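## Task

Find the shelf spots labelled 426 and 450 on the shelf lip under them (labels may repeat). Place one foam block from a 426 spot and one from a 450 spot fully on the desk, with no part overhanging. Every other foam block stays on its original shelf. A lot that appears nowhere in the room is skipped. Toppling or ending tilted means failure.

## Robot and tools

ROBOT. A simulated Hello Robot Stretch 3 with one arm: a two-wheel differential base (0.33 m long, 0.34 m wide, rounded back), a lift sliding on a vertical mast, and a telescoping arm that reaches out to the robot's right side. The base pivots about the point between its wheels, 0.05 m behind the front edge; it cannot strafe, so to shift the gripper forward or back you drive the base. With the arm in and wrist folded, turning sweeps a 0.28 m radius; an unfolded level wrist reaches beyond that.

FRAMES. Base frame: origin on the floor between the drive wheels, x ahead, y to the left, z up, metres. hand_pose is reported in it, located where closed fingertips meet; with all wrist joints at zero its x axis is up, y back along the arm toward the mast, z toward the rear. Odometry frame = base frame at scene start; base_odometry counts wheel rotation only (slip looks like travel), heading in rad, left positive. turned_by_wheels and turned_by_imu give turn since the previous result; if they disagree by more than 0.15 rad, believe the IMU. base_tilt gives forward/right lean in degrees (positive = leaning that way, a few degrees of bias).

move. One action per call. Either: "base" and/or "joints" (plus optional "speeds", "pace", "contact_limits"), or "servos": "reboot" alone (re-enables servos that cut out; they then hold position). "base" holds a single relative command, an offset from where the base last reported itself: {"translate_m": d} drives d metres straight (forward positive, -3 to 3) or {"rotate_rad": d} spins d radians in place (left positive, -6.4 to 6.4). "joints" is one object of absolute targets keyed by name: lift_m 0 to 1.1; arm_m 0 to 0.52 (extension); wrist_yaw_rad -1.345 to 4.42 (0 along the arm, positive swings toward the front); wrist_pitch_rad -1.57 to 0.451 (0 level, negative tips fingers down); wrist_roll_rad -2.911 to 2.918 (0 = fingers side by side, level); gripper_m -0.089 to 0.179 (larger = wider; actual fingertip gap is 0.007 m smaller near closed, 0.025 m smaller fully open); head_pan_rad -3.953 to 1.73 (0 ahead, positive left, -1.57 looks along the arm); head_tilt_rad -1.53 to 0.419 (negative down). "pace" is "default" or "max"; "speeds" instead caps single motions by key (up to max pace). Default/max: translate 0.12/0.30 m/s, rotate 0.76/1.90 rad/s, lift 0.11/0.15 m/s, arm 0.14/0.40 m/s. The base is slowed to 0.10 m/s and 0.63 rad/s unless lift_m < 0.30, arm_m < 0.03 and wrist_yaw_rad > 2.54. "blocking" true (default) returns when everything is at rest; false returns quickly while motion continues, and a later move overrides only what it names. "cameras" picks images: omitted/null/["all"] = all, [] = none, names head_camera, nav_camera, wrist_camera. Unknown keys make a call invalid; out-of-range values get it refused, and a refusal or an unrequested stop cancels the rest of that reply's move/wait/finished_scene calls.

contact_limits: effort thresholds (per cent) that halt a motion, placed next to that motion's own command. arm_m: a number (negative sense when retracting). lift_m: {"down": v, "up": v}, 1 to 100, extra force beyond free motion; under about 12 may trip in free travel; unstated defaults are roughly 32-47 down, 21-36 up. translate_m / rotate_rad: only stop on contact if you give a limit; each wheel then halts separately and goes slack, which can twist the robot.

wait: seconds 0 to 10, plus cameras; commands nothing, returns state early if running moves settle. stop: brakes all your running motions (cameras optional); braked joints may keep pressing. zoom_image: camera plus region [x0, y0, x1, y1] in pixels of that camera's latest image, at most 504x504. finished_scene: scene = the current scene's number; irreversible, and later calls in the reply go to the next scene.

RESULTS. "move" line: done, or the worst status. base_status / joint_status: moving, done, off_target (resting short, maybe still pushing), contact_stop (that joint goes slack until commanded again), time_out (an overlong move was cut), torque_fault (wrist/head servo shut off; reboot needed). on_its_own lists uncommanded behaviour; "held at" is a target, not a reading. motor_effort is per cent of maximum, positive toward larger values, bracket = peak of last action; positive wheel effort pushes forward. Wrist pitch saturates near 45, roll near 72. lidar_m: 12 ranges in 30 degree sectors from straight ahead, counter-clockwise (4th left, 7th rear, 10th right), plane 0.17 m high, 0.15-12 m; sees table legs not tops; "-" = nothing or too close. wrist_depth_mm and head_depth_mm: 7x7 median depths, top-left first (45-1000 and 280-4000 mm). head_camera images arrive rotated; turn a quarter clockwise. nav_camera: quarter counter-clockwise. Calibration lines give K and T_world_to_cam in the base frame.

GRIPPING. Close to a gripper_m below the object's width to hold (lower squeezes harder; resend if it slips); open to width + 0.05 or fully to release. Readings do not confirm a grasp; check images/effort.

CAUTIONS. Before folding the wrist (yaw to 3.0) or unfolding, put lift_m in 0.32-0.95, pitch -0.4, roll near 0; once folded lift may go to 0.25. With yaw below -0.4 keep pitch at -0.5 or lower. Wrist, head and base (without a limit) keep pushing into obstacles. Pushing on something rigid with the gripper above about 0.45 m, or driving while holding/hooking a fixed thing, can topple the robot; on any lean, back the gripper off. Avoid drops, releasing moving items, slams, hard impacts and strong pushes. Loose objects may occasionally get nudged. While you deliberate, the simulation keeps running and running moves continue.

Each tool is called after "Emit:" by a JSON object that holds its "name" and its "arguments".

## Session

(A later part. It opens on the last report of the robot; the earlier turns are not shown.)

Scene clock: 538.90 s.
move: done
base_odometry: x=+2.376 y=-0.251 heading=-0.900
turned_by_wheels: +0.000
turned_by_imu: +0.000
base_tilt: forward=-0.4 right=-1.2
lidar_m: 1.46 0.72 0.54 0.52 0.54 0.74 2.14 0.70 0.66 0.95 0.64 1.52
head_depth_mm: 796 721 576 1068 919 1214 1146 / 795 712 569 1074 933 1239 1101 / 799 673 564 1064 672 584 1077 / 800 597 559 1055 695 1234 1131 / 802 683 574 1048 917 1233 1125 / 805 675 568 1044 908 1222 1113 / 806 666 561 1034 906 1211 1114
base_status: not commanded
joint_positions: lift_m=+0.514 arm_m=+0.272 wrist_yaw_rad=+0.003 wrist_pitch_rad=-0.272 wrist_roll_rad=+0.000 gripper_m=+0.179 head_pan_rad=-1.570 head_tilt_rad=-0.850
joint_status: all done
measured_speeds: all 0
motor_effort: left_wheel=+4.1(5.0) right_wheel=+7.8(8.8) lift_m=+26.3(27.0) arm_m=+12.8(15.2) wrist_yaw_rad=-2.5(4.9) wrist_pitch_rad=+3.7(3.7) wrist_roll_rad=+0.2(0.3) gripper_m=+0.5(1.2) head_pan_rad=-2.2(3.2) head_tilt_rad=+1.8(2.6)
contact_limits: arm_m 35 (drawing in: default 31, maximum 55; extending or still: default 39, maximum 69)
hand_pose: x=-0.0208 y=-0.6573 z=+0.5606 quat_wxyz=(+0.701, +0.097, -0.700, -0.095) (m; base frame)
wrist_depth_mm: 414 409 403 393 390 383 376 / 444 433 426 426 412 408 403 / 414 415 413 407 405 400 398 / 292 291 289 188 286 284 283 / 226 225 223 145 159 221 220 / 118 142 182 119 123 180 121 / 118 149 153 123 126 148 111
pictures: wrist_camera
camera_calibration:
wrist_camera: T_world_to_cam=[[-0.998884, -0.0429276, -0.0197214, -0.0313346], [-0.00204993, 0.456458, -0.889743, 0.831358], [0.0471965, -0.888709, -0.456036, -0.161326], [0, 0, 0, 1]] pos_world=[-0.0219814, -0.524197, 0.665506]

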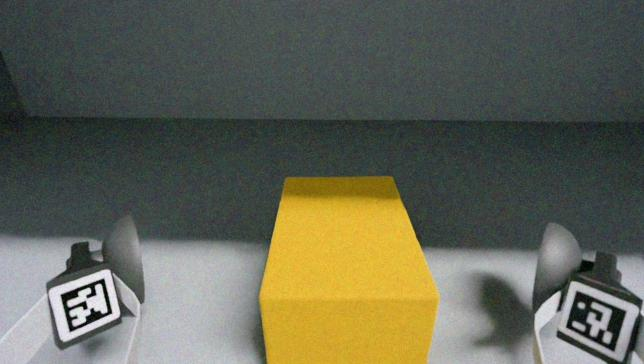

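Emit:
{"name": "move", "arguments": {"joints": {"gripper_m": 0.05}, "cameras": []}}

Emit:
{"name": "move", "arguments": {"joints": {"gripper_m": 0.035}, "cameras": ["wrist_camera"]}}

Scene clock: 545.60 s.
move: done
base_odometry: x=+2.376 y=-0.251 heading=-0.900
turned_by_wheels: +0.000
turned_by_imu: +0.000
base_tilt: forward=-0.3 right=-1.3
lidar_m: 1.47 0.72 0.53 0.52 0.54 0.74 2.15 0.70 0.66 0.95 0.64 1.52
head_depth_mm: 795 720 577 1069 921 1214 1146 / 796 711 569 1074 934 1240 1101 / 798 673 564 1067 672 584 1077 / 800 598 560 1053 696 1235 1127 / 801 684 574 1047 916 1228 1123 / 803 675 568 1040 913 1222 1119 / 806 666 562 1032 905 1208 1113
base_status: not commanded
joint_positions: lift_m=+0.514 arm_m=+0.272 wrist_yaw_rad=+0.003 wrist_pitch_rad=-0.272 wrist_roll_rad=+0.000 gripper_m=+0.051 head_pan_rad=-1.570 head_tilt_rad=-0.850
joint_status: all done
measured_speeds: all 0
motor_effort: left_wheel=+4.1(4.9) right_wheel=+8.2(8.6) lift_m=+28.3(30.4) arm_m=+12.6(13.1) wrist_yaw_rad=-2.4(4.6) wrist_pitch_rad=+3.7(3.8) wrist_roll_rad=+0.1(0.3) gripper_m=-10.4(83.4) head_pan_rad=-2.0(2.6) head_tilt_rad=+1.9(2.1)
contact_limits: arm_m 35 (drawing in: default 31, maximum 55; extending or still: default 39, maximum 69)
hand_pose: x=-0.0209 y=-0.6573 z=+0.5607 quat_wxyz=(+0.701, +0.097, -0.700, -0.095) (m; base frame)
wrist_depth_mm: 414 411 404 397 389 385 377 / 446 435 430 421 414 409 402 / 417 417 414 412 407 403 398 / 295 292 290 188 288 285 284 / 226 225 155 146 149 221 221 / 184 183 128 122 123 174 180 / 155 145 139 129 129 122 152
pictures: none
No camera images: "cameras" was empty.

Scene clock: 546.27 s.
move: done
base_odometry: x=+2.376 y=-0.251 heading=-0.900
turned_by_wheels: +0.000
turned_by_imu: +0.000
base_tilt: forward=-0.3 right=-1.1
lidar_m: 1.47 0.72 0.53 0.52 0.54 0.74 2.15 0.70 0.66 0.95 0.64 1.52
head_depth_mm: 796 721 576 1072 919 1214 1146 / 798 711 572 1076 933 1237 1100 / 800 674 564 1071 672 584 1077 / 801 596 559 1058 695 1236 1130 / 803 685 574 1047 919 1228 1121 / 805 676 567 1043 912 1222 1116 / 805 664 561 1035 905 1210 1113
base_status: not commanded
joint_positions: lift_m=+0.514 arm_m=+0.272 wrist_yaw_rad=+0.002 wrist_pitch_rad=-0.272 wrist_roll_rad=+0.000 gripper_m=+0.036 head_pan_rad=-1.570 head_tilt_rad=-0.850
joint_status: all done
measured_speeds: all 0
motor_effort: left_wheel=+4.7(4.9) right_wheel=+7.9(8.6) lift_m=+26.2(28.4) arm_m=+12.1(13.0) wrist_yaw_rad=-3.2(4.0) wrist_pitch_rad=+3.4(3.7) wrist_roll_rad=+0.0(0.3) gripper_m=-14.6(70.4) head_pan_rad=-2.0(2.7) head_tilt_rad=+1.0(2.1)
contact_limits: arm_m 35 (drawing in: default 31, maximum 55; extending or still: default 39, maximum 69)
hand_pose: x=-0.0209 y=-0.6574 z=+0.5608 quat_wxyz=(+0.701, +0.097, -0.700, -0.095) (m; base frame)
wrist_depth_mm: 411 409 400 392 388 383 377 / 446 432 427 423 413 408 402 / 418 416 413 409 404 405 397 / 294 291 289 189 287 285 284 / 226 225 156 146 152 221 219 / 184 183 127 123 125 174 179 / 155 109 144 129 143 144 152
pictures: wrist_camera
camera_calibration:
wrist_camera: T_world_to_cam=[[-0.998901, -0.04254, -0.0196989, -0.031188], [-0.00186672, 0.455963, -0.889997, 0.831323], [0.0468424, -0.888982, -0.455541, -0.161769], [0, 0, 0, 1]] pos_world=[-0.0220242, -0.524189, 0.665568]

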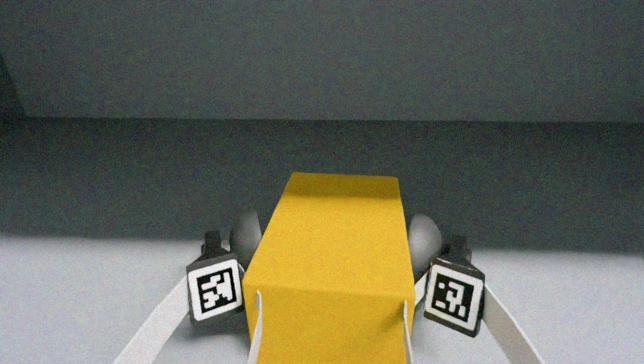

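Emit:
{"name": "move", "arguments": {"joints": {"gripper_m": 0.03}, "cameras": []}}

Emit:
{"name": "move", "arguments": {"joints": {"lift_m": 0.56}, "speeds": {"lift_m": 0.06}, "cameras": []}}

Emit:
{"name": "move", "arguments": {"joints": {"arm_m": 0.0}, "cameras": []}}

Emit:
{"name": "move", "arguments": {"joints": {"wrist_yaw_rad": 1.0, "lift_m": 0.8}, "cameras": ["wrist_camera"]}}

Scene clock: 555.13 s.
move: done
base_odometry: x=+2.376 y=-0.251 heading=-0.900
turned_by_wheels: +0.000
turned_by_imu: +0.000
base_tilt: forward=-0.1 right=-1.2
lidar_m: 1.47 0.72 0.53 0.52 0.54 0.75 2.16 0.70 0.66 0.95 0.64 1.52
head_depth_mm: 794 720 575 1070 920 1216 1145 / 796 712 570 1075 932 1236 1105 / 797 672 564 1068 672 585 1078 / 800 597 559 1055 696 1236 1127 / 802 684 574 1048 916 1235 1126 / 804 676 568 1042 911 1218 1115 / 805 666 562 1034 905 1213 1111
base_status: not commanded
joint_positions: lift_m=+0.514 arm_m=+0.272 wrist_yaw_rad=+0.002 wrist_pitch_rad=-0.271 wrist_roll_rad=+0.000 gripper_m=+0.031 head_pan_rad=-1.570 head_tilt_rad=-0.850
joint_status: all done
measured_speeds: all 0
motor_effort: left_wheel=+4.1(4.8) right_wheel=+7.8(8.4) lift_m=+23.3(23.9) arm_m=+11.6(12.3) wrist_yaw_rad=-3.6(3.6) wrist_pitch_rad=+3.4(3.6) wrist_roll_rad=+0.0(0.2) gripper_m=-16.0(46.7) head_pan_rad=-1.4(2.2) head_tilt_rad=+0.8(1.3)
contact_limits: arm_m 35 (drawing in: default 31, maximum 55; extending or still: default 39, maximum 69)
hand_pose: x=-0.0210 y=-0.6574 z=+0.5608 quat_wxyz=(+0.701, +0.097, -0.700, -0.095) (m; base frame)
wrist_depth_mm: 415 407 400 394 390 382 378 / 443 437 428 421 413 408 403 / 417 416 412 408 405 402 398 / 295 294 290 189 286 286 284 / 226 225 154 146 152 221 220 / 183 183 127 123 125 174 180 / 155 145 145 129 144 143 152
pictures: none
No camera images: "cameras" was empty.

Scene clock: 556.50 s.
move: done
base_odometry: x=+2.376 y=-0.251 heading=-0.900
turned_by_wheels: +0.000
turned_by_imu: +0.000
base_tilt: forward=-0.4 right=-1.3
lidar_m: 1.47 0.72 0.53 0.52 0.54 0.74 2.15 0.70 0.66 0.95 0.64 1.52
head_depth_mm: 797 719 575 1073 919 1215 1145 / 796 712 568 1074 915 1232 456 / 797 673 564 1067 625 1196 1091 / 800 598 559 977 665 1233 1128 / 801 684 573 1050 918 1230 1122 / 803 673 568 1044 913 1223 1116 / 806 666 562 1033 906 1213 1117
base_status: not commanded
joint_positions: lift_m=+0.560 arm_m=+0.272 wrist_yaw_rad=+0.002 wrist_pitch_rad=-0.271 wrist_roll_rad=+0.000 gripper_m=+0.031 head_pan_rad=-1.570 head_tilt_rad=-0.850
joint_status: all done
measured_speeds: all 0
motor_effort: left_wheel=+4.2(4.7) right_wheel=+7.5(8.6) lift_m=+27.4(34.3) arm_m=+12.0(12.3) wrist_yaw_rad=-2.5(3.9) wrist_pitch_rad=+3.6(3.6) wrist_roll_rad=+0.2(0.3) gripper_m=-15.8(16.4) head_pan_rad=-1.6(2.1) head_tilt_rad=+0.6(2.0)
contact_limits: arm_m 35 (drawing in: default 31, maximum 55; extending or still: default 39, maximum 69)
hand_pose: x=-0.0210 y=-0.6574 z=+0.6068 quat_wxyz=(+0.701, +0.097, -0.700, -0.095) (m; base frame)
wrist_depth_mm: 413 407 398 396 387 384 377 / 445 433 432 422 415 407 400 / 474 468 459 452 444 438 431 / 396 394 394 390 388 386 386 / 306 305 152 150 152 300 299 / 249 250 127 122 126 234 243 / 211 118 195 127 128 121 206
pictures: none
No camera images: "cameras" was empty.

Scene clock: 559.73 s.
move: done
base_odometry: x=+2.376 y=-0.251 heading=-0.900
turned_by_wheels: +0.000
turned_by_imu: +0.000
base_tilt: forward=-0.3 right=-1.3
lidar_m: 1.47 0.73 0.53 0.52 0.54 0.75 2.15 0.70 0.66 0.95 0.64 1.52
head_depth_mm: 795 721 576 1069 923 1211 1148 / 797 712 571 1074 935 1242 1102 / 797 674 564 1065 931 1239 441 / 800 597 559 1059 898 700 512 / 801 685 574 1049 915 1232 1122 / 806 674 568 1040 910 1225 1117 / 805 666 562 1035 904 1209 1111
base_status: not commanded
joint_positions: lift_m=+0.560 arm_m=+0.001 wrist_yaw_rad=+0.002 wrist_pitch_rad=-0.271 wrist_roll_rad=+0.000 gripper_m=+0.031 head_pan_rad=-1.570 head_tilt_rad=-0.850
joint_status: all done
measured_speeds: all 0
motor_effort: left_wheel=+4.2(4.9) right_wheel=+7.3(8.7) lift_m=+26.3(27.2) arm_m=-12.7(13.9) wrist_yaw_rad=-2.7(3.6) wrist_pitch_rad=+3.5(3.7) wrist_roll_rad=+0.1(0.3) gripper_m=-16.1(16.5) head_pan_rad=-1.2(1.9) head_tilt_rad=+0.6(1.8)
hand_pose: x=-0.0210 y=-0.3859 z=+0.6068 quat_wxyz=(+0.701, +0.097, -0.700, -0.095) (m; base frame)
wrist_depth_mm: 525 672 665 648 631 631 583 / 525 705 704 695 685 670 582 / 505 574 571 556 557 553 522 / 404 397 397 394 389 389 385 / 323 323 153 150 152 301 299 / 538 654 127 122 125 718 542 / 515 661 129 127 128 711 565
pictures: none
No camera images: "cameras" was empty.

Scene clock: 562.73 s.
move: done
base_odometry: x=+2.376 y=-0.251 heading=-0.900
turned_by_wheels: +0.000
turned_by_imu: +0.000
base_tilt: forward=-0.4 right=-1.3
lidar_m: 1.47 0.72 0.53 0.52 0.54 0.74 2.15 0.70 0.66 0.95 0.64 1.52
head_depth_mm: 796 721 575 1069 919 1026 - / 797 712 570 1074 935 - 1102 / 800 674 565 1061 929 347 1076 / 798 599 558 1055 922 1234 1068 / 801 684 573 1051 915 347 1086 / 805 675 568 1045 891 324 1118 / 807 667 562 1032 494 1195 1113
base_status: not commanded
joint_positions: lift_m=+0.800 arm_m=+0.001 wrist_yaw_rad=+0.997 wrist_pitch_rad=-0.271 wrist_roll_rad=+0.000 gripper_m=+0.031 head_pan_rad=-1.570 head_tilt_rad=-0.850
joint_status: all done
measured_speeds: all 0
motor_effort: left_wheel=+4.2(4.7) right_wheel=+7.1(8.5) lift_m=+27.4(32.9) arm_m=-8.5(12.5) wrist_yaw_rad=+1.9(4.6) wrist_pitch_rad=+3.6(3.7) wrist_roll_rad=-0.1(0.3) gripper_m=-15.5(16.4) head_pan_rad=-0.7(1.8) head_tilt_rad=+0.5(1.5)
hand_pose: x=+0.1805 y=-0.2761 z=+0.8468 quat_wxyz=(+0.662, +0.419, -0.569, +0.251) (m; base frame)
wrist_depth_mm: - - - - 422 490 584 / - - - - 452 535 629 / - - - - 487 591 652 / - - - - 530 658 680 / - - 152 150 152 690 688 / - - 127 122 125 557 580 / - - 129 127 127 460 490
pictures: wrist_camera
camera_calibration:
wrist_camera: T_world_to_cam=[[-0.508472, -0.860853, -0.0196971, -0.122609], [-0.38337, 0.246806, -0.890008, 0.923521], [0.771028, -0.444993, -0.455519, 0.289887], [0, 0, 0, 1]] pos_world=[0.0681966, -0.204481, 0.951575]

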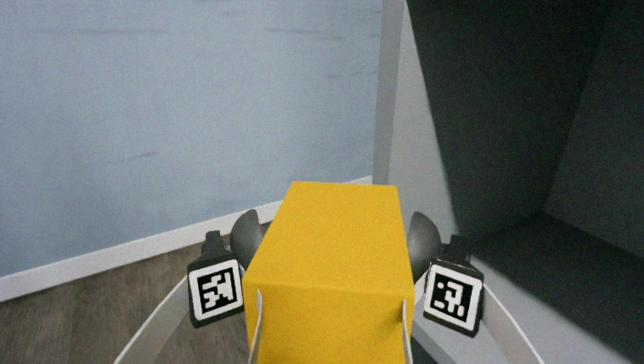

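Emit:
{"name": "move", "arguments": {"base": {"translate_m": 0.965}, "pace": "max", "cameras": []}}

Emit:
{"name": "move", "arguments": {"base": {"rotate_rad": 1.6}, "pace": "max", "cameras": []}}

Emit:
{"name": "move", "arguments": {"base": {"translate_m": -1.0}, "pace": "max", "cameras": []}}

Emit:
{"name": "move", "arguments": {"base": {"translate_m": -0.79}, "pace": "max", "cameras": []}}

Emit:
{"name": "move", "arguments": {"base": {"rotate_rad": -1.6}, "joints": {"head_pan_rad": -1.57, "head_tilt_rad": -0.5}, "pace": "max", "cameras": ["nav_camera", "wrist_camera"]}}

Scene clock: 607.83 s.
move: done
base_odometry: x=+2.976 y=-1.007 heading=-0.900
turned_by_wheels: +0.000
turned_by_imu: +0.000
base_tilt: forward=-0.3 right=-1.2
lidar_m: 0.51 0.53 0.52 0.50 0.52 0.72 2.09 0.73 0.75 1.88 0.71 0.53
head_depth_mm: 2745 3051 2354 1856 1397 1228 - / 2877 3106 2335 1846 1532 - 1103 / 2848 3099 2309 1829 1515 346 1079 / 2882 3085 2288 1813 1509 1319 1072 / 2870 3021 2269 1800 1503 347 1084 / 2103 2176 2087 1789 1486 324 1113 / 1409 1455 1496 1525 494 1205 1112
base_status: done
joint_positions: lift_m=+0.800 arm_m=+0.001 wrist_yaw_rad=+0.997 wrist_pitch_rad=-0.271 wrist_roll_rad=+0.000 gripper_m=+0.031 head_pan_rad=-1.570 head_tilt_rad=-0.850
joint_status: not commanded
measured_speeds: all 0
motor_effort: left_wheel=+3.3(11.8) right_wheel=+7.1(11.7) lift_m=+29.3(30.3) arm_m=+7.6(7.6) wrist_yaw_rad=+1.8(4.1) wrist_pitch_rad=+3.5(3.7) wrist_roll_rad=+0.2(0.3) gripper_m=-15.6(16.6) head_pan_rad=+0.6(1.2) head_tilt_rad=-1.0(1.4)
hand_pose: x=+0.1805 y=-0.2761 z=+0.8468 quat_wxyz=(+0.662, +0.419, -0.569, +0.251) (m; base frame)
wrist_depth_mm: 329 365 411 462 535 636 793 / 344 383 432 495 580 697 874 / 362 403 460 529 632 783 978 / 380 429 490 543 687 857 - / 404 449 153 149 152 965 - / 428 457 127 122 125 - - / 448 472 129 127 127 - -
pictures: none
No camera images: "cameras" was empty.

Scene clock: 611.30 s.
move: done
base_odometry: x=+2.976 y=-1.007 heading=+0.700
turned_by_wheels: +1.600
turned_by_imu: +1.574
base_tilt: forward=-0.3 right=-1.2
lidar_m: 0.50 0.53 0.73 2.20 0.73 0.75 1.80 0.70 0.52 0.51 0.53 0.52
head_depth_mm: 407 466 545 659 830 973 - / 408 468 549 663 836 - 1099 / 410 470 551 666 843 346 1076 / 411 471 553 670 850 1002 1071 / 412 474 556 676 853 347 1089 / 414 475 560 679 828 324 1113 / 416 478 563 684 495 1178 1111
base_status: done
joint_positions: lift_m=+0.800 arm_m=+0.001 wrist_yaw_rad=+0.997 wrist_pitch_rad=-0.271 wrist_roll_rad=+0.000 gripper_m=+0.031 head_pan_rad=-1.570 head_tilt_rad=-0.850
joint_status: not commanded
measured_speeds: all 0
motor_effort: left_wheel=-8.2(12.6) right_wheel=+8.5(12.8) lift_m=+27.6(29.4) arm_m=+3.2(9.0) wrist_yaw_rad=+1.2(3.2) wrist_pitch_rad=+3.5(3.6) wrist_roll_rad=-0.1(0.3) gripper_m=-15.8(16.6) head_pan_rad=+1.2(1.6) head_tilt_rad=-1.4(1.5)
hand_pose: x=+0.1805 y=-0.2760 z=+0.8468 quat_wxyz=(+0.661, +0.419, -0.569, +0.251) (m; base frame)
wrist_depth_mm: 323 353 399 450 414 315 254 / 341 373 418 480 434 325 259 / 356 391 448 513 452 337 272 / 374 417 471 524 462 355 279 / 396 436 153 150 152 359 286 / 415 454 127 122 126 349 295 / 435 463 129 127 128 346 307
pictures: none
No camera images: "cameras" was empty.

Scene clock: 622.27 s.
move: done
base_odometry: x=+2.211 y=-1.651 heading=+0.700
turned_by_wheels: +0.000
turned_by_imu: -0.001
base_tilt: forward=-0.3 right=-1.3
lidar_m: 1.50 1.57 0.56 0.55 2.28 2.03 1.70 0.66 0.49 0.48 0.50 0.70
head_depth_mm: 382 438 512 618 779 912 - / 384 438 514 621 786 - 1104 / 385 441 517 626 790 346 1077 / 386 442 519 629 796 941 1072 / 387 444 522 633 802 347 1083 / 388 446 524 637 778 324 1118 / 390 448 527 640 494 1117 1112
base_status: done
joint_positions: lift_m=+0.800 arm_m=+0.001 wrist_yaw_rad=+0.997 wrist_pitch_rad=-0.271 wrist_roll_rad=+0.000 gripper_m=+0.031 head_pan_rad=-1.570 head_tilt_rad=-0.850
joint_status: not commanded
measured_speeds: all 0
motor_effort: left_wheel=-3.3(12.8) right_wheel=-7.4(11.7) lift_m=+27.5(29.6) arm_m=-11.8(13.0) wrist_yaw_rad=+1.8(4.0) wrist_pitch_rad=+3.5(3.7) wrist_roll_rad=-0.1(0.3) gripper_m=-16.1(16.6) head_pan_rad=+1.9(2.7) head_tilt_rad=-1.9(2.1)
hand_pose: x=+0.1805 y=-0.2760 z=+0.8468 quat_wxyz=(+0.661, +0.419, -0.569, +0.251) (m; base frame)
wrist_depth_mm: - - 989 545 373 286 230 / - - - 588 393 298 235 / - - - 622 411 302 244 / - - - 579 418 316 251 / - - 153 149 152 327 259 / - - 127 122 125 315 268 / - - 129 127 128 313 276
pictures: none
No camera images: "cameras" was empty.

Scene clock: 631.10 s.
move: done
base_odometry: x=+1.607 y=-2.160 heading=+0.700
turned_by_wheels: +0.000
turned_by_imu: -0.001
base_tilt: forward=-0.2 right=-1.2
lidar_m: 1.99 1.00 1.19 3.59 2.05 1.38 1.48 0.63 0.47 0.46 0.48 0.67
head_depth_mm: 361 414 485 584 738 863 - / 362 415 487 587 743 - 1098 / 364 416 489 592 747 346 1076 / 365 418 491 595 755 892 1070 / 366 420 493 598 759 346 1086 / 367 422 496 602 736 324 1118 / 369 424 499 606 494 1058 1114
base_status: done
joint_positions: lift_m=+0.800 arm_m=+0.001 wrist_yaw_rad=+0.997 wrist_pitch_rad=-0.271 wrist_roll_rad=+0.000 gripper_m=+0.031 head_pan_rad=-1.570 head_tilt_rad=-0.850
joint_status: not commanded
measured_speeds: all 0
motor_effort: left_wheel=-7.5(12.7) right_wheel=-2.8(12.8) lift_m=+26.8(28.3) arm_m=-11.0(12.2) wrist_yaw_rad=+1.4(3.2) wrist_pitch_rad=+3.5(3.7) wrist_roll_rad=-0.2(0.4) gripper_m=-15.9(16.7) head_pan_rad=+3.1(3.7) head_tilt_rad=-2.3(3.0)
hand_pose: x=+0.1805 y=-0.2760 z=+0.8468 quat_wxyz=(+0.661, +0.419, -0.569, +0.251) (m; base frame)
wrist_depth_mm: - - 892 504 340 260 212 / - - - 528 359 271 217 / - - - 566 375 279 223 / - - - 524 379 292 228 / - - 153 150 152 299 236 / - - 127 122 125 290 248 / - - 129 127 128 287 253
pictures: none
No camera images: "cameras" was empty.

Scene clock: 634.57 s.
move: done
base_odometry: x=+1.607 y=-2.160 heading=-0.900
turned_by_wheels: -1.600
turned_by_imu: -1.575
base_tilt: forward=-0.5 right=-1.1
lidar_m: 0.46 0.48 0.65 1.87 1.03 1.17 3.39 1.72 1.38 1.48 0.64 0.47
head_depth_mm: 1236 1338 1455 1606 1789 1663 1348 / 1238 1337 1455 1597 1777 1649 1339 / 1240 1338 1455 1608 1789 1647 1331 / 1239 1339 1464 1601 1779 1634 1328 / 1238 1340 1459 1607 1783 1628 1322 / 1240 1338 1459 1601 1766 1617 1315 / 1216 1291 1314 1354 1386 1418 1280
base_status: done
joint_positions: lift_m=+0.800 arm_m=+0.001 wrist_yaw_rad=+0.998 wrist_pitch_rad=-0.271 wrist_roll_rad=+0.000 gripper_m=+0.031 head_pan_rad=-1.570 head_tilt_rad=-0.499
joint_status: all done
measured_speeds: all 0
motor_effort: left_wheel=+7.9(12.7) right_wheel=-9.5(13.3) lift_m=+26.4(27.5) arm_m=-11.9(12.8) wrist_yaw_rad=+0.8(2.6) wrist_pitch_rad=+3.5(3.6) wrist_roll_rad=+0.0(0.3) gripper_m=-15.6(16.4) head_pan_rad=+3.4(4.0) head_tilt_rad=-4.9(5.8)
hand_pose: x=+0.1805 y=-0.2760 z=+0.8468 quat_wxyz=(+0.661, +0.419, -0.569, +0.251) (m; base frame)
wrist_depth_mm: 293 320 360 408 480 557 690 / 304 335 379 431 512 618 771 / 319 355 404 466 551 673 890 / 336 374 430 472 607 745 - / 356 399 153 149 152 851 - / 373 407 127 123 125 964 - / 393 411 129 127 126 - -
pictures: nav_camera (sideways), wrist_camera
camera_calibration:
nav_camera: T_world_to_cam=[[0.0173806, -0.455187, 0.890226, -1.1155], [-0.999791, -0.0175149, 0.010564, 0.042523], [0.0107836, -0.890223, -0.455397, 0.545845], [0, 0, 0, 1]] pos_world=[0.0560159, -0.0210908, 1.24117]
wrist_camera: T_world_to_cam=[[-0.507969, -0.86115, -0.0196971, -0.122642], [-0.383514, 0.246582, -0.890008, 0.923481], [0.771288, -0.444542, -0.455519, 0.289955], [0, 0, 0, 1]] pos_world=[0.068231, -0.20443, 0.951569]

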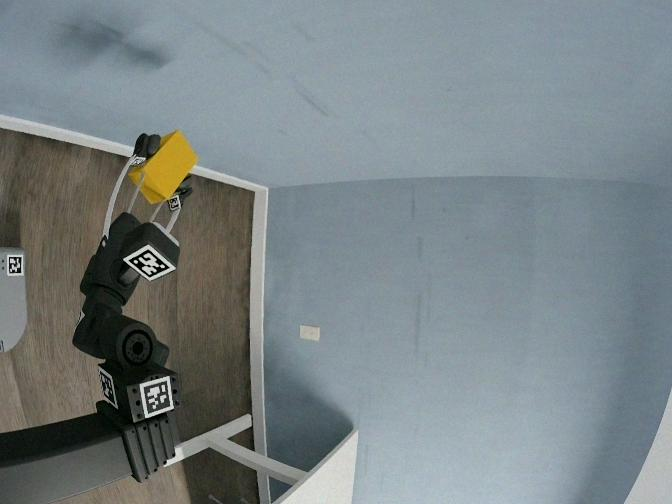

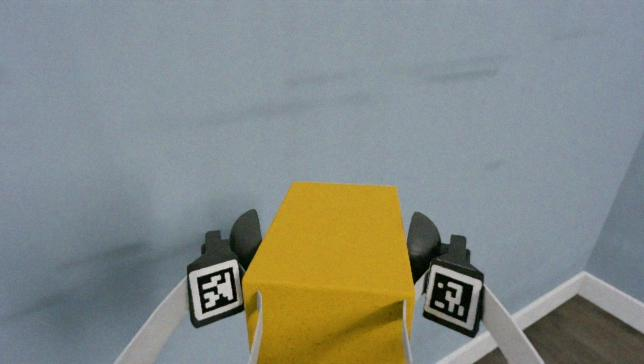

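Emit:
{"name": "move", "arguments": {"base": {"translate_m": -1.2}, "joints": {"wrist_yaw_rad": 0.0}, "pace": "max", "cameras": ["head_camera", "nav_camera"]}}

Scene clock: 656.33 s.
move: done
base_odometry: x=+0.861 y=-1.220 heading=-0.900
turned_by_wheels: +0.000
turned_by_imu: -0.001
base_tilt: forward=-0.3 right=-1.2
lidar_m: 1.65 1.72 0.86 0.83 0.87 1.20 2.65 1.38 0.91 1.00 1.53 1.71
head_depth_mm: 1227 1320 1439 1406 967 1511 1319 / 1223 1322 1445 1384 961 1552 1340 / 1225 1321 1445 1376 953 1538 1233 / 1223 1329 1436 1355 943 814 338 / 1223 1326 1450 1337 937 1565 1283 / 1222 1326 1445 1326 930 1436 1286 / 1227 1330 1447 1572 925 1602 1310
base_status: done
joint_positions: lift_m=+0.800 arm_m=+0.001 wrist_yaw_rad=+0.003 wrist_pitch_rad=-0.271 wrist_roll_rad=+0.000 gripper_m=+0.031 head_pan_rad=-1.570 head_tilt_rad=-0.500
joint_status: all done
measured_speeds: all 0
motor_effort: left_wheel=-0.2(10.9) right_wheel=-10.5(15.2) lift_m=+24.7(26.9) arm_m=-3.3(10.5) wrist_yaw_rad=-2.6(8.2) wrist_pitch_rad=+3.5(3.7) wrist_roll_rad=-0.1(0.5) gripper_m=-16.1(16.6) head_pan_rad=+3.7(4.1) head_tilt_rad=-4.1(5.5)
hand_pose: x=-0.0208 y=-0.3859 z=+0.8468 quat_wxyz=(+0.701, +0.097, -0.700, -0.095) (m; base frame)
wrist_depth_mm: - - - - - - - / - - - - - - - / - - 745 742 713 721 711 / - 523 519 510 505 507 501 / - - 150 150 151 733 - / - - 127 122 125 - - / - - 129 127 127 786 -
pictures: head_camera (sideways), nav_camera (sideways)
camera_calibration:
head_camera: T_world_to_cam=[[-0.046629, 0.432344, -0.900502, 1.18753], [0.997506, -0.027673, -0.0649382, 0.0780723], [-0.0529952, -0.901284, -0.429975, 0.515498], [0, 0, 0, 1]] pos_world=[0.00481478, -0.0466513, 1.29609]
nav_camera: T_world_to_cam=[[0.0174068, -0.456084, 0.889766, -1.1149], [-0.99979, -0.0175816, 0.0105471, 0.042545], [0.0108332, -0.889763, -0.456294, 0.547013], [0, 0, 0, 1]] pos_world=[0.056017, -0.0210267, 1.24115]

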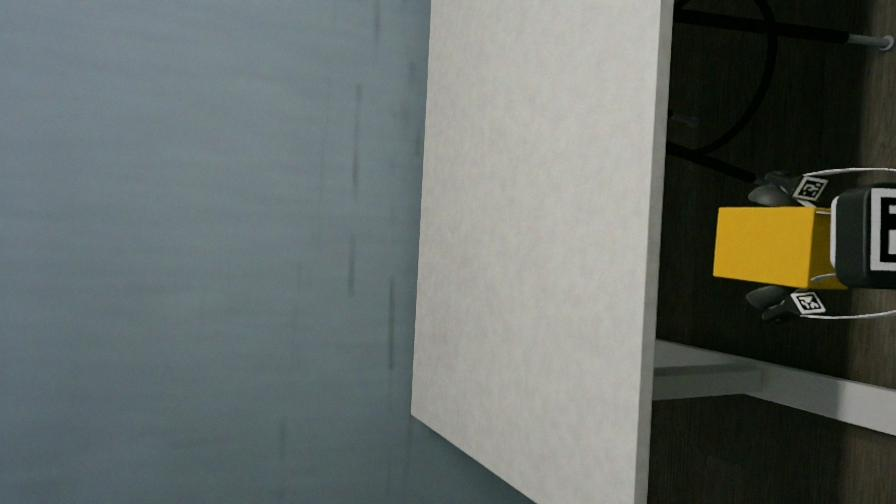

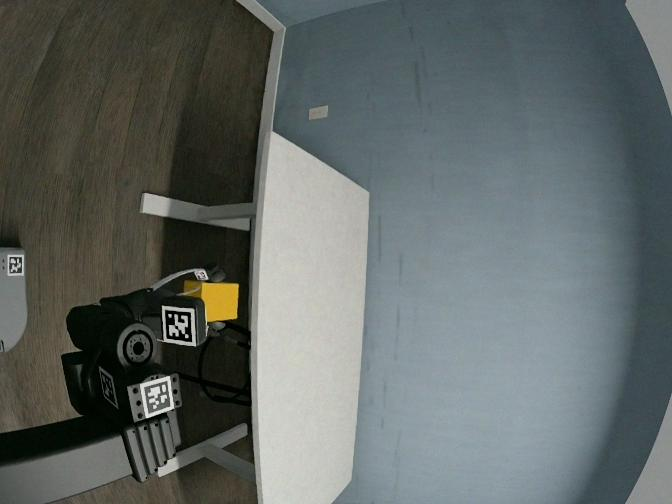

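Emit:
{"name": "move", "arguments": {"joints": {"arm_m": 0.4}, "contact_limits": {"arm_m": 35}, "cameras": ["head_camera", "wrist_camera"]}}

Scene clock: 690.73 s.
move: done
base_odometry: x=+0.861 y=-1.220 heading=-0.900
turned_by_wheels: +0.000
turned_by_imu: +0.000
base_tilt: forward=-0.3 right=-1.2
lidar_m: 1.65 1.72 0.86 0.83 0.87 1.20 2.65 1.38 0.92 1.01 1.53 1.71
head_depth_mm: 1226 1320 1443 1397 966 824 305 / 1226 1326 1445 1384 513 367 1267 / 1230 1322 1452 1370 561 1539 1335 / 1220 1323 1442 1358 618 1588 1325 / 1225 1317 1446 1339 935 1571 1316 / 1228 1328 1445 1320 930 1427 1281 / 1229 1322 1449 1564 924 1598 1305
base_status: not commanded
joint_positions: lift_m=+0.800 arm_m=+0.400 wrist_yaw_rad=+0.003 wrist_pitch_rad=-0.271 wrist_roll_rad=+0.000 gripper_m=+0.031 head_pan_rad=-1.570 head_tilt_rad=-0.500
joint_status: all done
measured_speeds: all 0
motor_effort: left_wheel=-0.4(0.8) right_wheel=-10.0(11.5) lift_m=+24.3(25.3) arm_m=+12.3(15.0) wrist_yaw_rad=-2.8(4.9) wrist_pitch_rad=+3.5(3.7) wrist_roll_rad=+0.1(0.3) gripper_m=-15.8(16.6) head_pan_rad=+3.7(4.0) head_tilt_rad=-3.3(5.0)
contact_limits: arm_m 35 (drawing in: default 31, maximum 55; extending or still: default 39, maximum 69)
hand_pose: x=-0.0208 y=-0.7854 z=+0.8468 quat_wxyz=(+0.701, +0.097, -0.700, -0.095) (m; base frame)
wrist_depth_mm: 805 774 780 747 745 741 727 / 848 842 826 815 800 783 770 / 922 891 733 724 723 710 707 / 972 515 510 504 504 502 499 / 401 398 153 150 152 388 389 / 326 337 127 122 125 305 319 / 274 108 133 127 132 122 268
pictures: head_camera (sideways), wrist_camera
camera_calibration:
head_camera: T_world_to_cam=[[-0.0466342, 0.432344, -0.900502, 1.18753], [0.997506, -0.027661, -0.0649382, 0.0780723], [-0.0529844, -0.901285, -0.429975, 0.515498], [0, 0, 0, 1]] pos_world=[0.00481534, -0.0466513, 1.2961]
wrist_camera: T_world_to_cam=[[-0.998885, -0.0429107, -0.0196981, -0.0312018], [-0.00203554, 0.45594, -0.890008, 1.14422], [0.047172, -0.888975, -0.455519, -0.145286], [0, 0, 0, 1]] pos_world=[-0.0219845, -0.65219, 0.951569]

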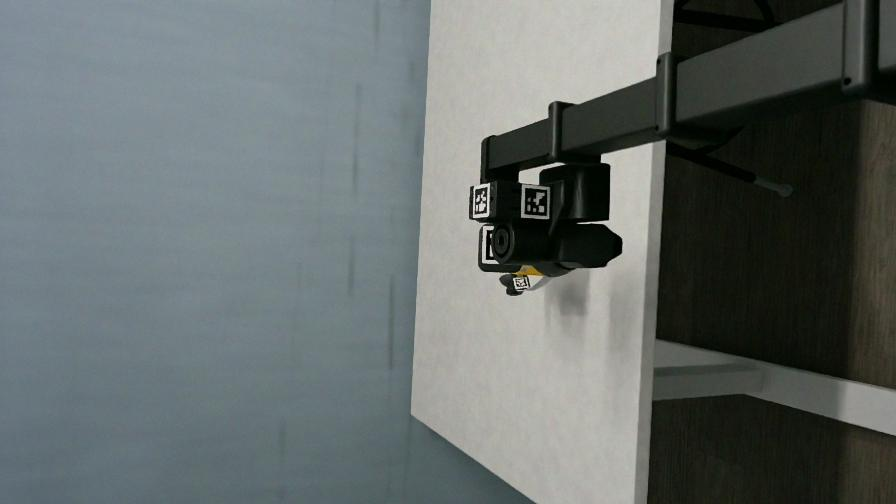

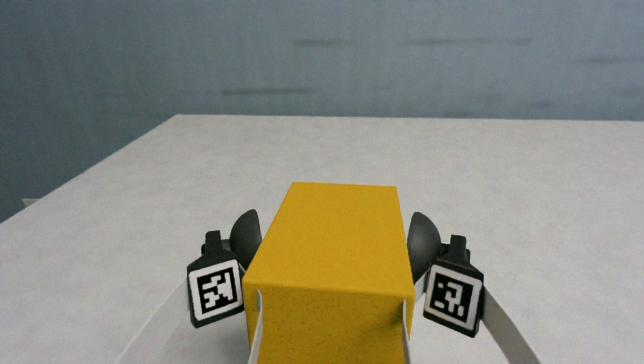

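Emit:
{"name": "move", "arguments": {"joints": {"lift_m": 0.716}, "speeds": {"lift_m": 0.06}, "contact_limits": {"lift_m": {"down": 14}}, "cameras": []}}

Emit:
{"name": "move", "arguments": {"joints": {"lift_m": 0.702}, "speeds": {"lift_m": 0.02}, "contact_limits": {"lift_m": {"down": 12}}, "cameras": ["wrist_camera"]}}

Scene clock: 697.27 s.
move: done
base_odometry: x=+0.861 y=-1.220 heading=-0.900
turned_by_wheels: +0.000
turned_by_imu: +0.000
base_tilt: forward=-0.3 right=-1.2
lidar_m: 1.65 1.73 0.86 0.83 0.87 1.19 2.65 1.38 0.92 1.00 1.53 1.71
head_depth_mm: 1221 1320 1448 1401 970 1509 1314 / 1220 1320 1444 1384 960 496 384 / 1226 1321 1440 1367 606 1378 1328 / 1219 1320 1448 1356 705 1528 1325 / 1221 1330 1444 1336 935 1566 1318 / 1228 1327 1443 1326 929 1430 1284 / 1225 1329 1445 1569 923 1597 1307
base_status: not commanded
joint_positions: lift_m=+0.716 arm_m=+0.400 wrist_yaw_rad=+0.003 wrist_pitch_rad=-0.271 wrist_roll_rad=+0.000 gripper_m=+0.031 head_pan_rad=-1.570 head_tilt_rad=-0.500
joint_status: all done
measured_speeds: all 0
motor_effort: left_wheel=-0.5(0.5) right_wheel=-10.9(11.4) lift_m=+25.4(26.4) arm_m=+8.3(10.7) wrist_yaw_rad=-2.8(4.4) wrist_pitch_rad=+3.5(3.6) wrist_roll_rad=+0.1(0.3) gripper_m=-16.1(16.3) head_pan_rad=+3.5(3.9) head_tilt_rad=-3.2(4.5)
contact_limits: arm_m 35 (drawing in: default 31, maximum 55; extending or still: default 39, maximum 69); lift_m down 14 (down: maximum 72; up: maximum 65)
hand_pose: x=-0.0208 y=-0.7854 z=+0.7628 quat_wxyz=(+0.701, +0.097, -0.700, -0.095) (m; base frame)
wrist_depth_mm: 802 774 772 766 755 739 726 / 859 828 797 787 783 759 765 / 505 466 459 455 454 448 445 / 328 326 325 321 321 316 316 / 252 250 154 150 152 245 245 / 205 204 127 122 125 194 200 / 177 161 161 127 132 160 169
pictures: none
No camera images: "cameras" was empty.

Scene clock: 698.33 s.
move: done
base_odometry: x=+0.861 y=-1.220 heading=-0.900
turned_by_wheels: +0.000
turned_by_imu: +0.000
base_tilt: forward=-0.3 right=-1.2
lidar_m: 1.65 1.72 0.86 0.83 0.87 1.20 2.65 1.38 0.92 1.00 1.53 1.71
head_depth_mm: 1228 1316 1449 1402 967 1510 1310 / 1226 1324 1439 1385 957 816 390 / 1225 1325 1445 1374 633 608 1305 / 1224 1326 1441 1354 712 1526 1325 / 1224 1322 1446 1345 936 1571 1319 / 1228 1321 1442 1327 927 1426 1279 / 1226 1320 1442 1565 923 1598 1310
base_status: not commanded
joint_positions: lift_m=+0.702 arm_m=+0.400 wrist_yaw_rad=+0.003 wrist_pitch_rad=-0.271 wrist_roll_rad=+0.000 gripper_m=+0.031 head_pan_rad=-1.570 head_tilt_rad=-0.500
joint_status: all done
measured_speeds: all 0
motor_effort: left_wheel=-0.6(0.6) right_wheel=-10.3(11.0) lift_m=+25.6(27.0) arm_m=+8.0(8.9) wrist_yaw_rad=-2.7(4.0) wrist_pitch_rad=+3.4(3.6) wrist_roll_rad=+0.3(0.3) gripper_m=-16.3(16.4) head_pan_rad=+3.3(3.8) head_tilt_rad=-3.6(4.3)
contact_limits: arm_m 35 (drawing in: default 31, maximum 55; extending or still: default 39, maximum 69); lift_m down 12 (down: maximum 72; up: maximum 65)
hand_pose: x=-0.0208 y=-0.7854 z=+0.7488 quat_wxyz=(+0.701, +0.097, -0.700, -0.095) (m; base frame)
wrist_depth_mm: 793 780 772 754 746 743 723 / 854 809 717 707 692 691 676 / 423 415 416 412 409 403 402 / 295 293 292 190 287 287 285 / 227 226 154 146 152 222 221 / 185 184 127 123 125 175 181 / 157 146 146 129 132 144 153
pictures: wrist_camera
camera_calibration:
wrist_camera: T_world_to_cam=[[-0.998885, -0.0429108, -0.0196981, -0.0331324], [-0.00203555, 0.45594, -0.890008, 1.05699], [0.0471721, -0.888975, -0.455519, -0.18993], [0, 0, 0, 1]] pos_world=[-0.0219844, -0.65219, 0.853563]

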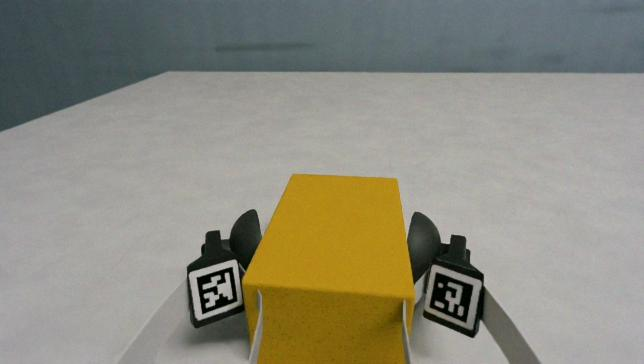

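Emit:
{"name": "move", "arguments": {"joints": {"lift_m": 0.6985}, "speeds": {"lift_m": 0.01}, "contact_limits": {"lift_m": {"down": 12}}, "cameras": []}}

Scene clock: 703.40 s.
move: done
base_odometry: x=+0.861 y=-1.220 heading=-0.900
turned_by_wheels: +0.000
turned_by_imu: +0.000
base_tilt: forward=-0.3 right=-1.2
lidar_m: 1.65 1.72 0.86 0.83 0.87 1.20 2.64 1.38 0.92 1.01 1.53 1.71
head_depth_mm: 1222 1324 1443 1409 968 1508 1315 / 1221 1321 1439 1384 960 816 392 / 1223 1326 1443 1367 635 607 1302 / 1223 1321 1442 1353 714 1530 1327 / 1227 1325 1450 1337 936 1570 1316 / 1226 1332 1446 1324 930 1435 1285 / 1227 1329 1439 1569 926 1604 1309
base_status: not commanded
joint_positions: lift_m=+0.698 arm_m=+0.400 wrist_yaw_rad=+0.003 wrist_pitch_rad=-0.262 wrist_roll_rad=+0.000 gripper_m=+0.031 head_pan_rad=-1.570 head_tilt_rad=-0.500
joint_status: all done
measured_speeds: all 0
motor_effort: left_wheel=-0.2(0.7) right_wheel=-10.5(11.3) lift_m=+21.8(27.1) arm_m=+5.1(6.0) wrist_yaw_rad=-2.5(3.7) wrist_pitch_rad=+1.8(3.6) wrist_roll_rad=+0.3(0.3) gripper_m=-16.0(16.4) head_pan_rad=+3.8(3.9) head_tilt_rad=-2.6(3.9)
contact_limits: arm_m 35 (drawing in: default 31, maximum 55; extending or still: default 39, maximum 69); lift_m down 12 (down: maximum 72; up: maximum 65)
hand_pose: x=-0.0208 y=-0.7862 z=+0.7475 quat_wxyz=(+0.702, +0.094, -0.700, -0.092) (m; base frame)
wrist_depth_mm: 801 801 768 761 750 736 731 / 851 817 747 741 725 709 705 / 429 423 421 418 413 412 406 / 298 295 293 190 290 288 287 / 228 226 154 146 151 223 221 / 184 183 127 122 125 174 180 / 154 117 149 129 132 143 152
pictures: none
No camera images: "cameras" was empty.

Emit:
{"name": "move", "arguments": {"joints": {"gripper_m": 0.16}, "cameras": ["wrist_camera"]}}

Emit:
{"name": "move", "arguments": {"joints": {"arm_m": 0.1}, "cameras": ["wrist_camera", "nav_camera"]}}

Scene clock: 710.50 s.
move: done
base_odometry: x=+0.861 y=-1.220 heading=-0.900
turned_by_wheels: +0.000
turned_by_imu: +0.000
base_tilt: forward=-0.3 right=-1.1
lidar_m: 1.65 1.72 0.86 0.83 0.87 1.20 2.65 1.38 0.92 1.00 1.52 1.71
head_depth_mm: 1227 1320 1442 1405 968 1508 1315 / 1224 1318 1446 1382 958 817 392 / 1225 1326 1443 1374 635 607 1302 / 1223 1322 1444 1355 715 1531 1323 / 1223 1326 1446 1341 932 1576 1319 / 1223 1323 1447 1329 928 1425 1283 / 1223 1323 1441 1572 925 1598 1313
base_status: not commanded
joint_positions: lift_m=+0.699 arm_m=+0.400 wrist_yaw_rad=+0.003 wrist_pitch_rad=-0.263 wrist_roll_rad=+0.000 gripper_m=+0.160 head_pan_rad=-1.570 head_tilt_rad=-0.500
joint_status: all done
measured_speeds: all 0
motor_effort: left_wheel=-0.2(0.6) right_wheel=-10.4(11.9) lift_m=+28.6(30.0) arm_m=+1.0(3.2) wrist_yaw_rad=-2.7(4.2) wrist_pitch_rad=+2.0(2.1) wrist_roll_rad=+0.1(0.4) gripper_m=+0.4(84.3) head_pan_rad=+2.7(3.8) head_tilt_rad=-2.5(3.9)
contact_limits: arm_m 35 (drawing in: default 31, maximum 55; extending or still: default 39, maximum 69); lift_m down 12 (down: maximum 72; up: maximum 65)
hand_pose: x=-0.0209 y=-0.7861 z=+0.7473 quat_wxyz=(+0.701, +0.094, -0.700, -0.092) (m; base frame)
wrist_depth_mm: 809 793 779 753 745 740 730 / 854 823 732 732 717 704 704 / 426 420 417 413 411 406 399 / 295 293 292 188 287 286 284 / 226 225 224 145 203 211 221 / 184 126 175 122 127 168 125 / 115 144 148 130 143 147 108
pictures: wrist_camera
camera_calibration:
wrist_camera: T_world_to_cam=[[-0.998888, -0.0429812, -0.0193564, -0.0335257], [-0.00197243, 0.448378, -0.893842, 1.05297], [0.0470974, -0.89281, -0.447965, -0.199937], [0, 0, 0, 1]] pos_world=[-0.021995, -0.652078, 0.850978]

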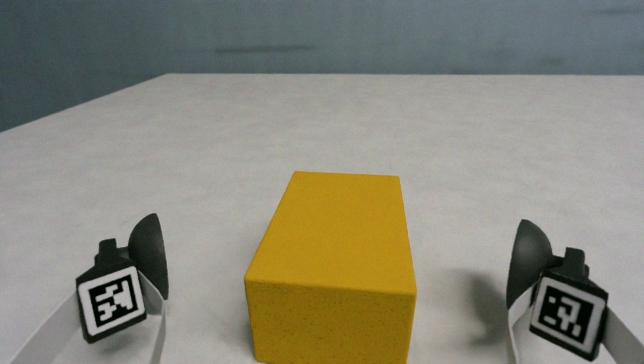

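Scene clock: 713.93 s.
move: done
base_odometry: x=+0.861 y=-1.220 heading=-0.900
turned_by_wheels: +0.000
turned_by_imu: +0.000
base_tilt: forward=-0.3 right=-1.2
lidar_m: 1.65 1.72 0.86 0.83 0.87 1.20 2.65 1.38 0.92 1.00 1.52 1.71
head_depth_mm: 1224 1319 1446 1406 968 1515 1313 / 1224 1324 1434 1392 960 1552 1338 / 1224 1327 1447 1376 952 1542 1296 / 1226 1322 1442 1352 907 1584 441 / 1226 1326 1440 1337 935 1570 1286 / 1228 1328 1450 1325 933 1426 1276 / 1224 1320 1450 1571 923 1601 1312
base_status: not commanded
joint_positions: lift_m=+0.699 arm_m=+0.100 wrist_yaw_rad=+0.003 wrist_pitch_rad=-0.264 wrist_roll_rad=+0.000 gripper_m=+0.160 head_pan_rad=-1.570 head_tilt_rad=-0.500
joint_status: all done
measured_speeds: all 0
motor_effort: left_wheel=-0.5(0.7) right_wheel=-10.6(11.5) lift_m=+28.0(29.6) arm_m=-11.4(13.9) wrist_yaw_rad=-2.1(4.7) wrist_pitch_rad=+2.1(2.2) wrist_roll_rad=+0.3(0.3) gripper_m=+0.8(1.1) head_pan_rad=+2.8(3.7) head_tilt_rad=-2.8(3.6)
contact_limits: lift_m down 12 (down: maximum 72; up: maximum 65)
hand_pose: x=-0.0209 y=-0.4861 z=+0.7472 quat_wxyz=(+0.701, +0.094, -0.700, -0.092) (m; base frame)
wrist_depth_mm: - - - - - - 994 / - - 739 732 723 710 700 / 426 422 422 400 417 407 407 / - - 358 - 340 334 327 / - - - - - 586 591 / - 128 - - - 136 - / 983 985 - - - 960 109
pictures: nav_camera (sideways), wrist_camera
camera_calibration:
nav_camera: T_world_to_cam=[[0.0174122, -0.456084, 0.889766, -1.1149], [-0.99979, -0.0175934, 0.0105471, 0.042545], [0.0108437, -0.889763, -0.456294, 0.547013], [0, 0, 0, 1]] pos_world=[0.0560173, -0.0210261, 1.24115]
wrist_camera: T_world_to_cam=[[-0.998888, -0.0429687, -0.0193814, -0.0206073], [-0.00197372, 0.448932, -0.893564, 0.918363], [0.0470962, -0.892532, -0.448518, 0.0684385], [0, 0, 0, 1]] pos_world=[-0.021995, -0.352084, 0.850912]

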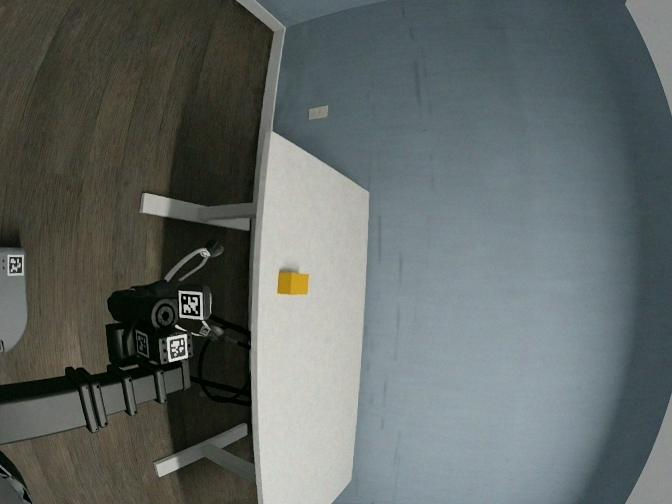

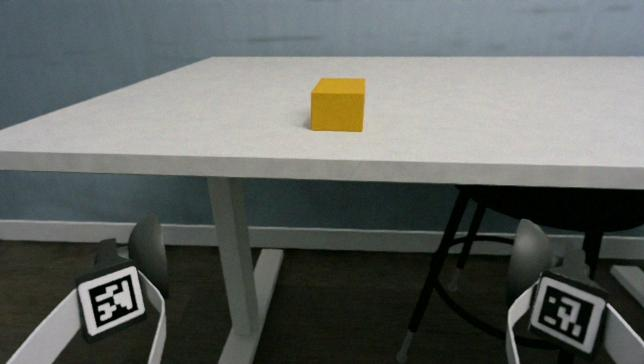

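Emit:
{"name": "move", "arguments": {"joints": {"head_pan_rad": -2.3, "arm_m": 0.0}, "pace": "max", "cameras": ["nav_camera"]}}

Scene clock: 721.73 s.
move: done
base_odometry: x=+0.861 y=-1.220 heading=-0.900
turned_by_wheels: +0.000
turned_by_imu: +0.000
base_tilt: forward=-0.2 right=-1.2
lidar_m: 1.65 1.72 0.86 0.83 0.87 1.20 2.65 1.38 0.92 1.01 1.52 1.71
head_depth_mm: 2236 2572 2950 3093 2192 1665 1343 / 1998 2230 2493 2610 2167 1653 1345 / 1805 1982 2198 1297 2066 1610 1333 / 1659 1815 1981 1360 1711 1626 1328 / 1523 1644 1796 1339 1073 1621 1321 / 1405 1511 1636 1323 969 1566 1305 / 1309 1399 1502 1314 925 1561 1308
base_status: not commanded
joint_positions: lift_m=+0.699 arm_m=+0.001 wrist_yaw_rad=+0.003 wrist_pitch_rad=-0.265 wrist_roll_rad=+0.000 gripper_m=+0.160 head_pan_rad=-2.308 head_tilt_rad=-0.500
joint_status: all done
measured_speeds: translate_m=+0.000 rotate_rad=+0.000 lift_m=+0.000 arm_m=+0.000 wrist_yaw_rad=+0.000 wrist_pitch_rad=+0.000 wrist_roll_rad=+0.000 head_pan_rad=+0.024 head_tilt_rad=+0.000
motor_effort: left_wheel=-0.1(0.6) right_wheel=-11.0(11.2) lift_m=+26.2(27.5) arm_m=-9.1(14.2) wrist_yaw_rad=-2.8(4.6) wrist_pitch_rad=+2.2(2.3) wrist_roll_rad=+0.1(0.3) gripper_m=+0.7(1.3) head_pan_rad=+3.5(4.6) head_tilt_rad=-2.9(3.3)
contact_limits: lift_m down 12 (down: maximum 72; up: maximum 65)
hand_pose: x=-0.0209 y=-0.3866 z=+0.7470 quat_wxyz=(+0.701, +0.094, -0.700, -0.093) (m; base frame)
wrist_depth_mm: - - - - - - - / - - 751 629 723 707 704 / - 466 461 454 453 448 412 / - - - - - 745 733 / - - - - - - - / - 128 - - - 136 - / 968 963 - - - 961 109
pictures: nav_camera (sideways)
camera_calibration:
nav_camera: T_world_to_cam=[[-0.294112, -0.349019, 0.889766, -1.113], [-0.75124, 0.659945, 0.0105471, 0.0410289], [-0.590878, -0.665326, -0.456294, 0.550683], [0, 0, 0, 1]] pos_world=[0.0288639, -0.0491491, 1.24115]

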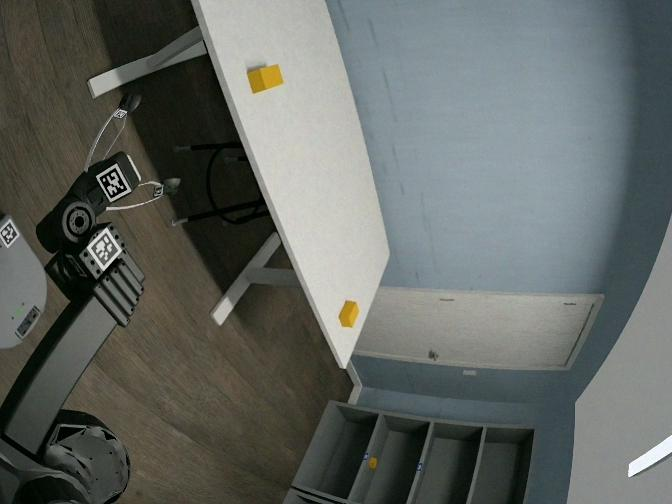

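Both blocks are on the desk.

Emit:
{"name": "finished_scene", "arguments": {"scene": 3}}

The scene is finished: the task was done.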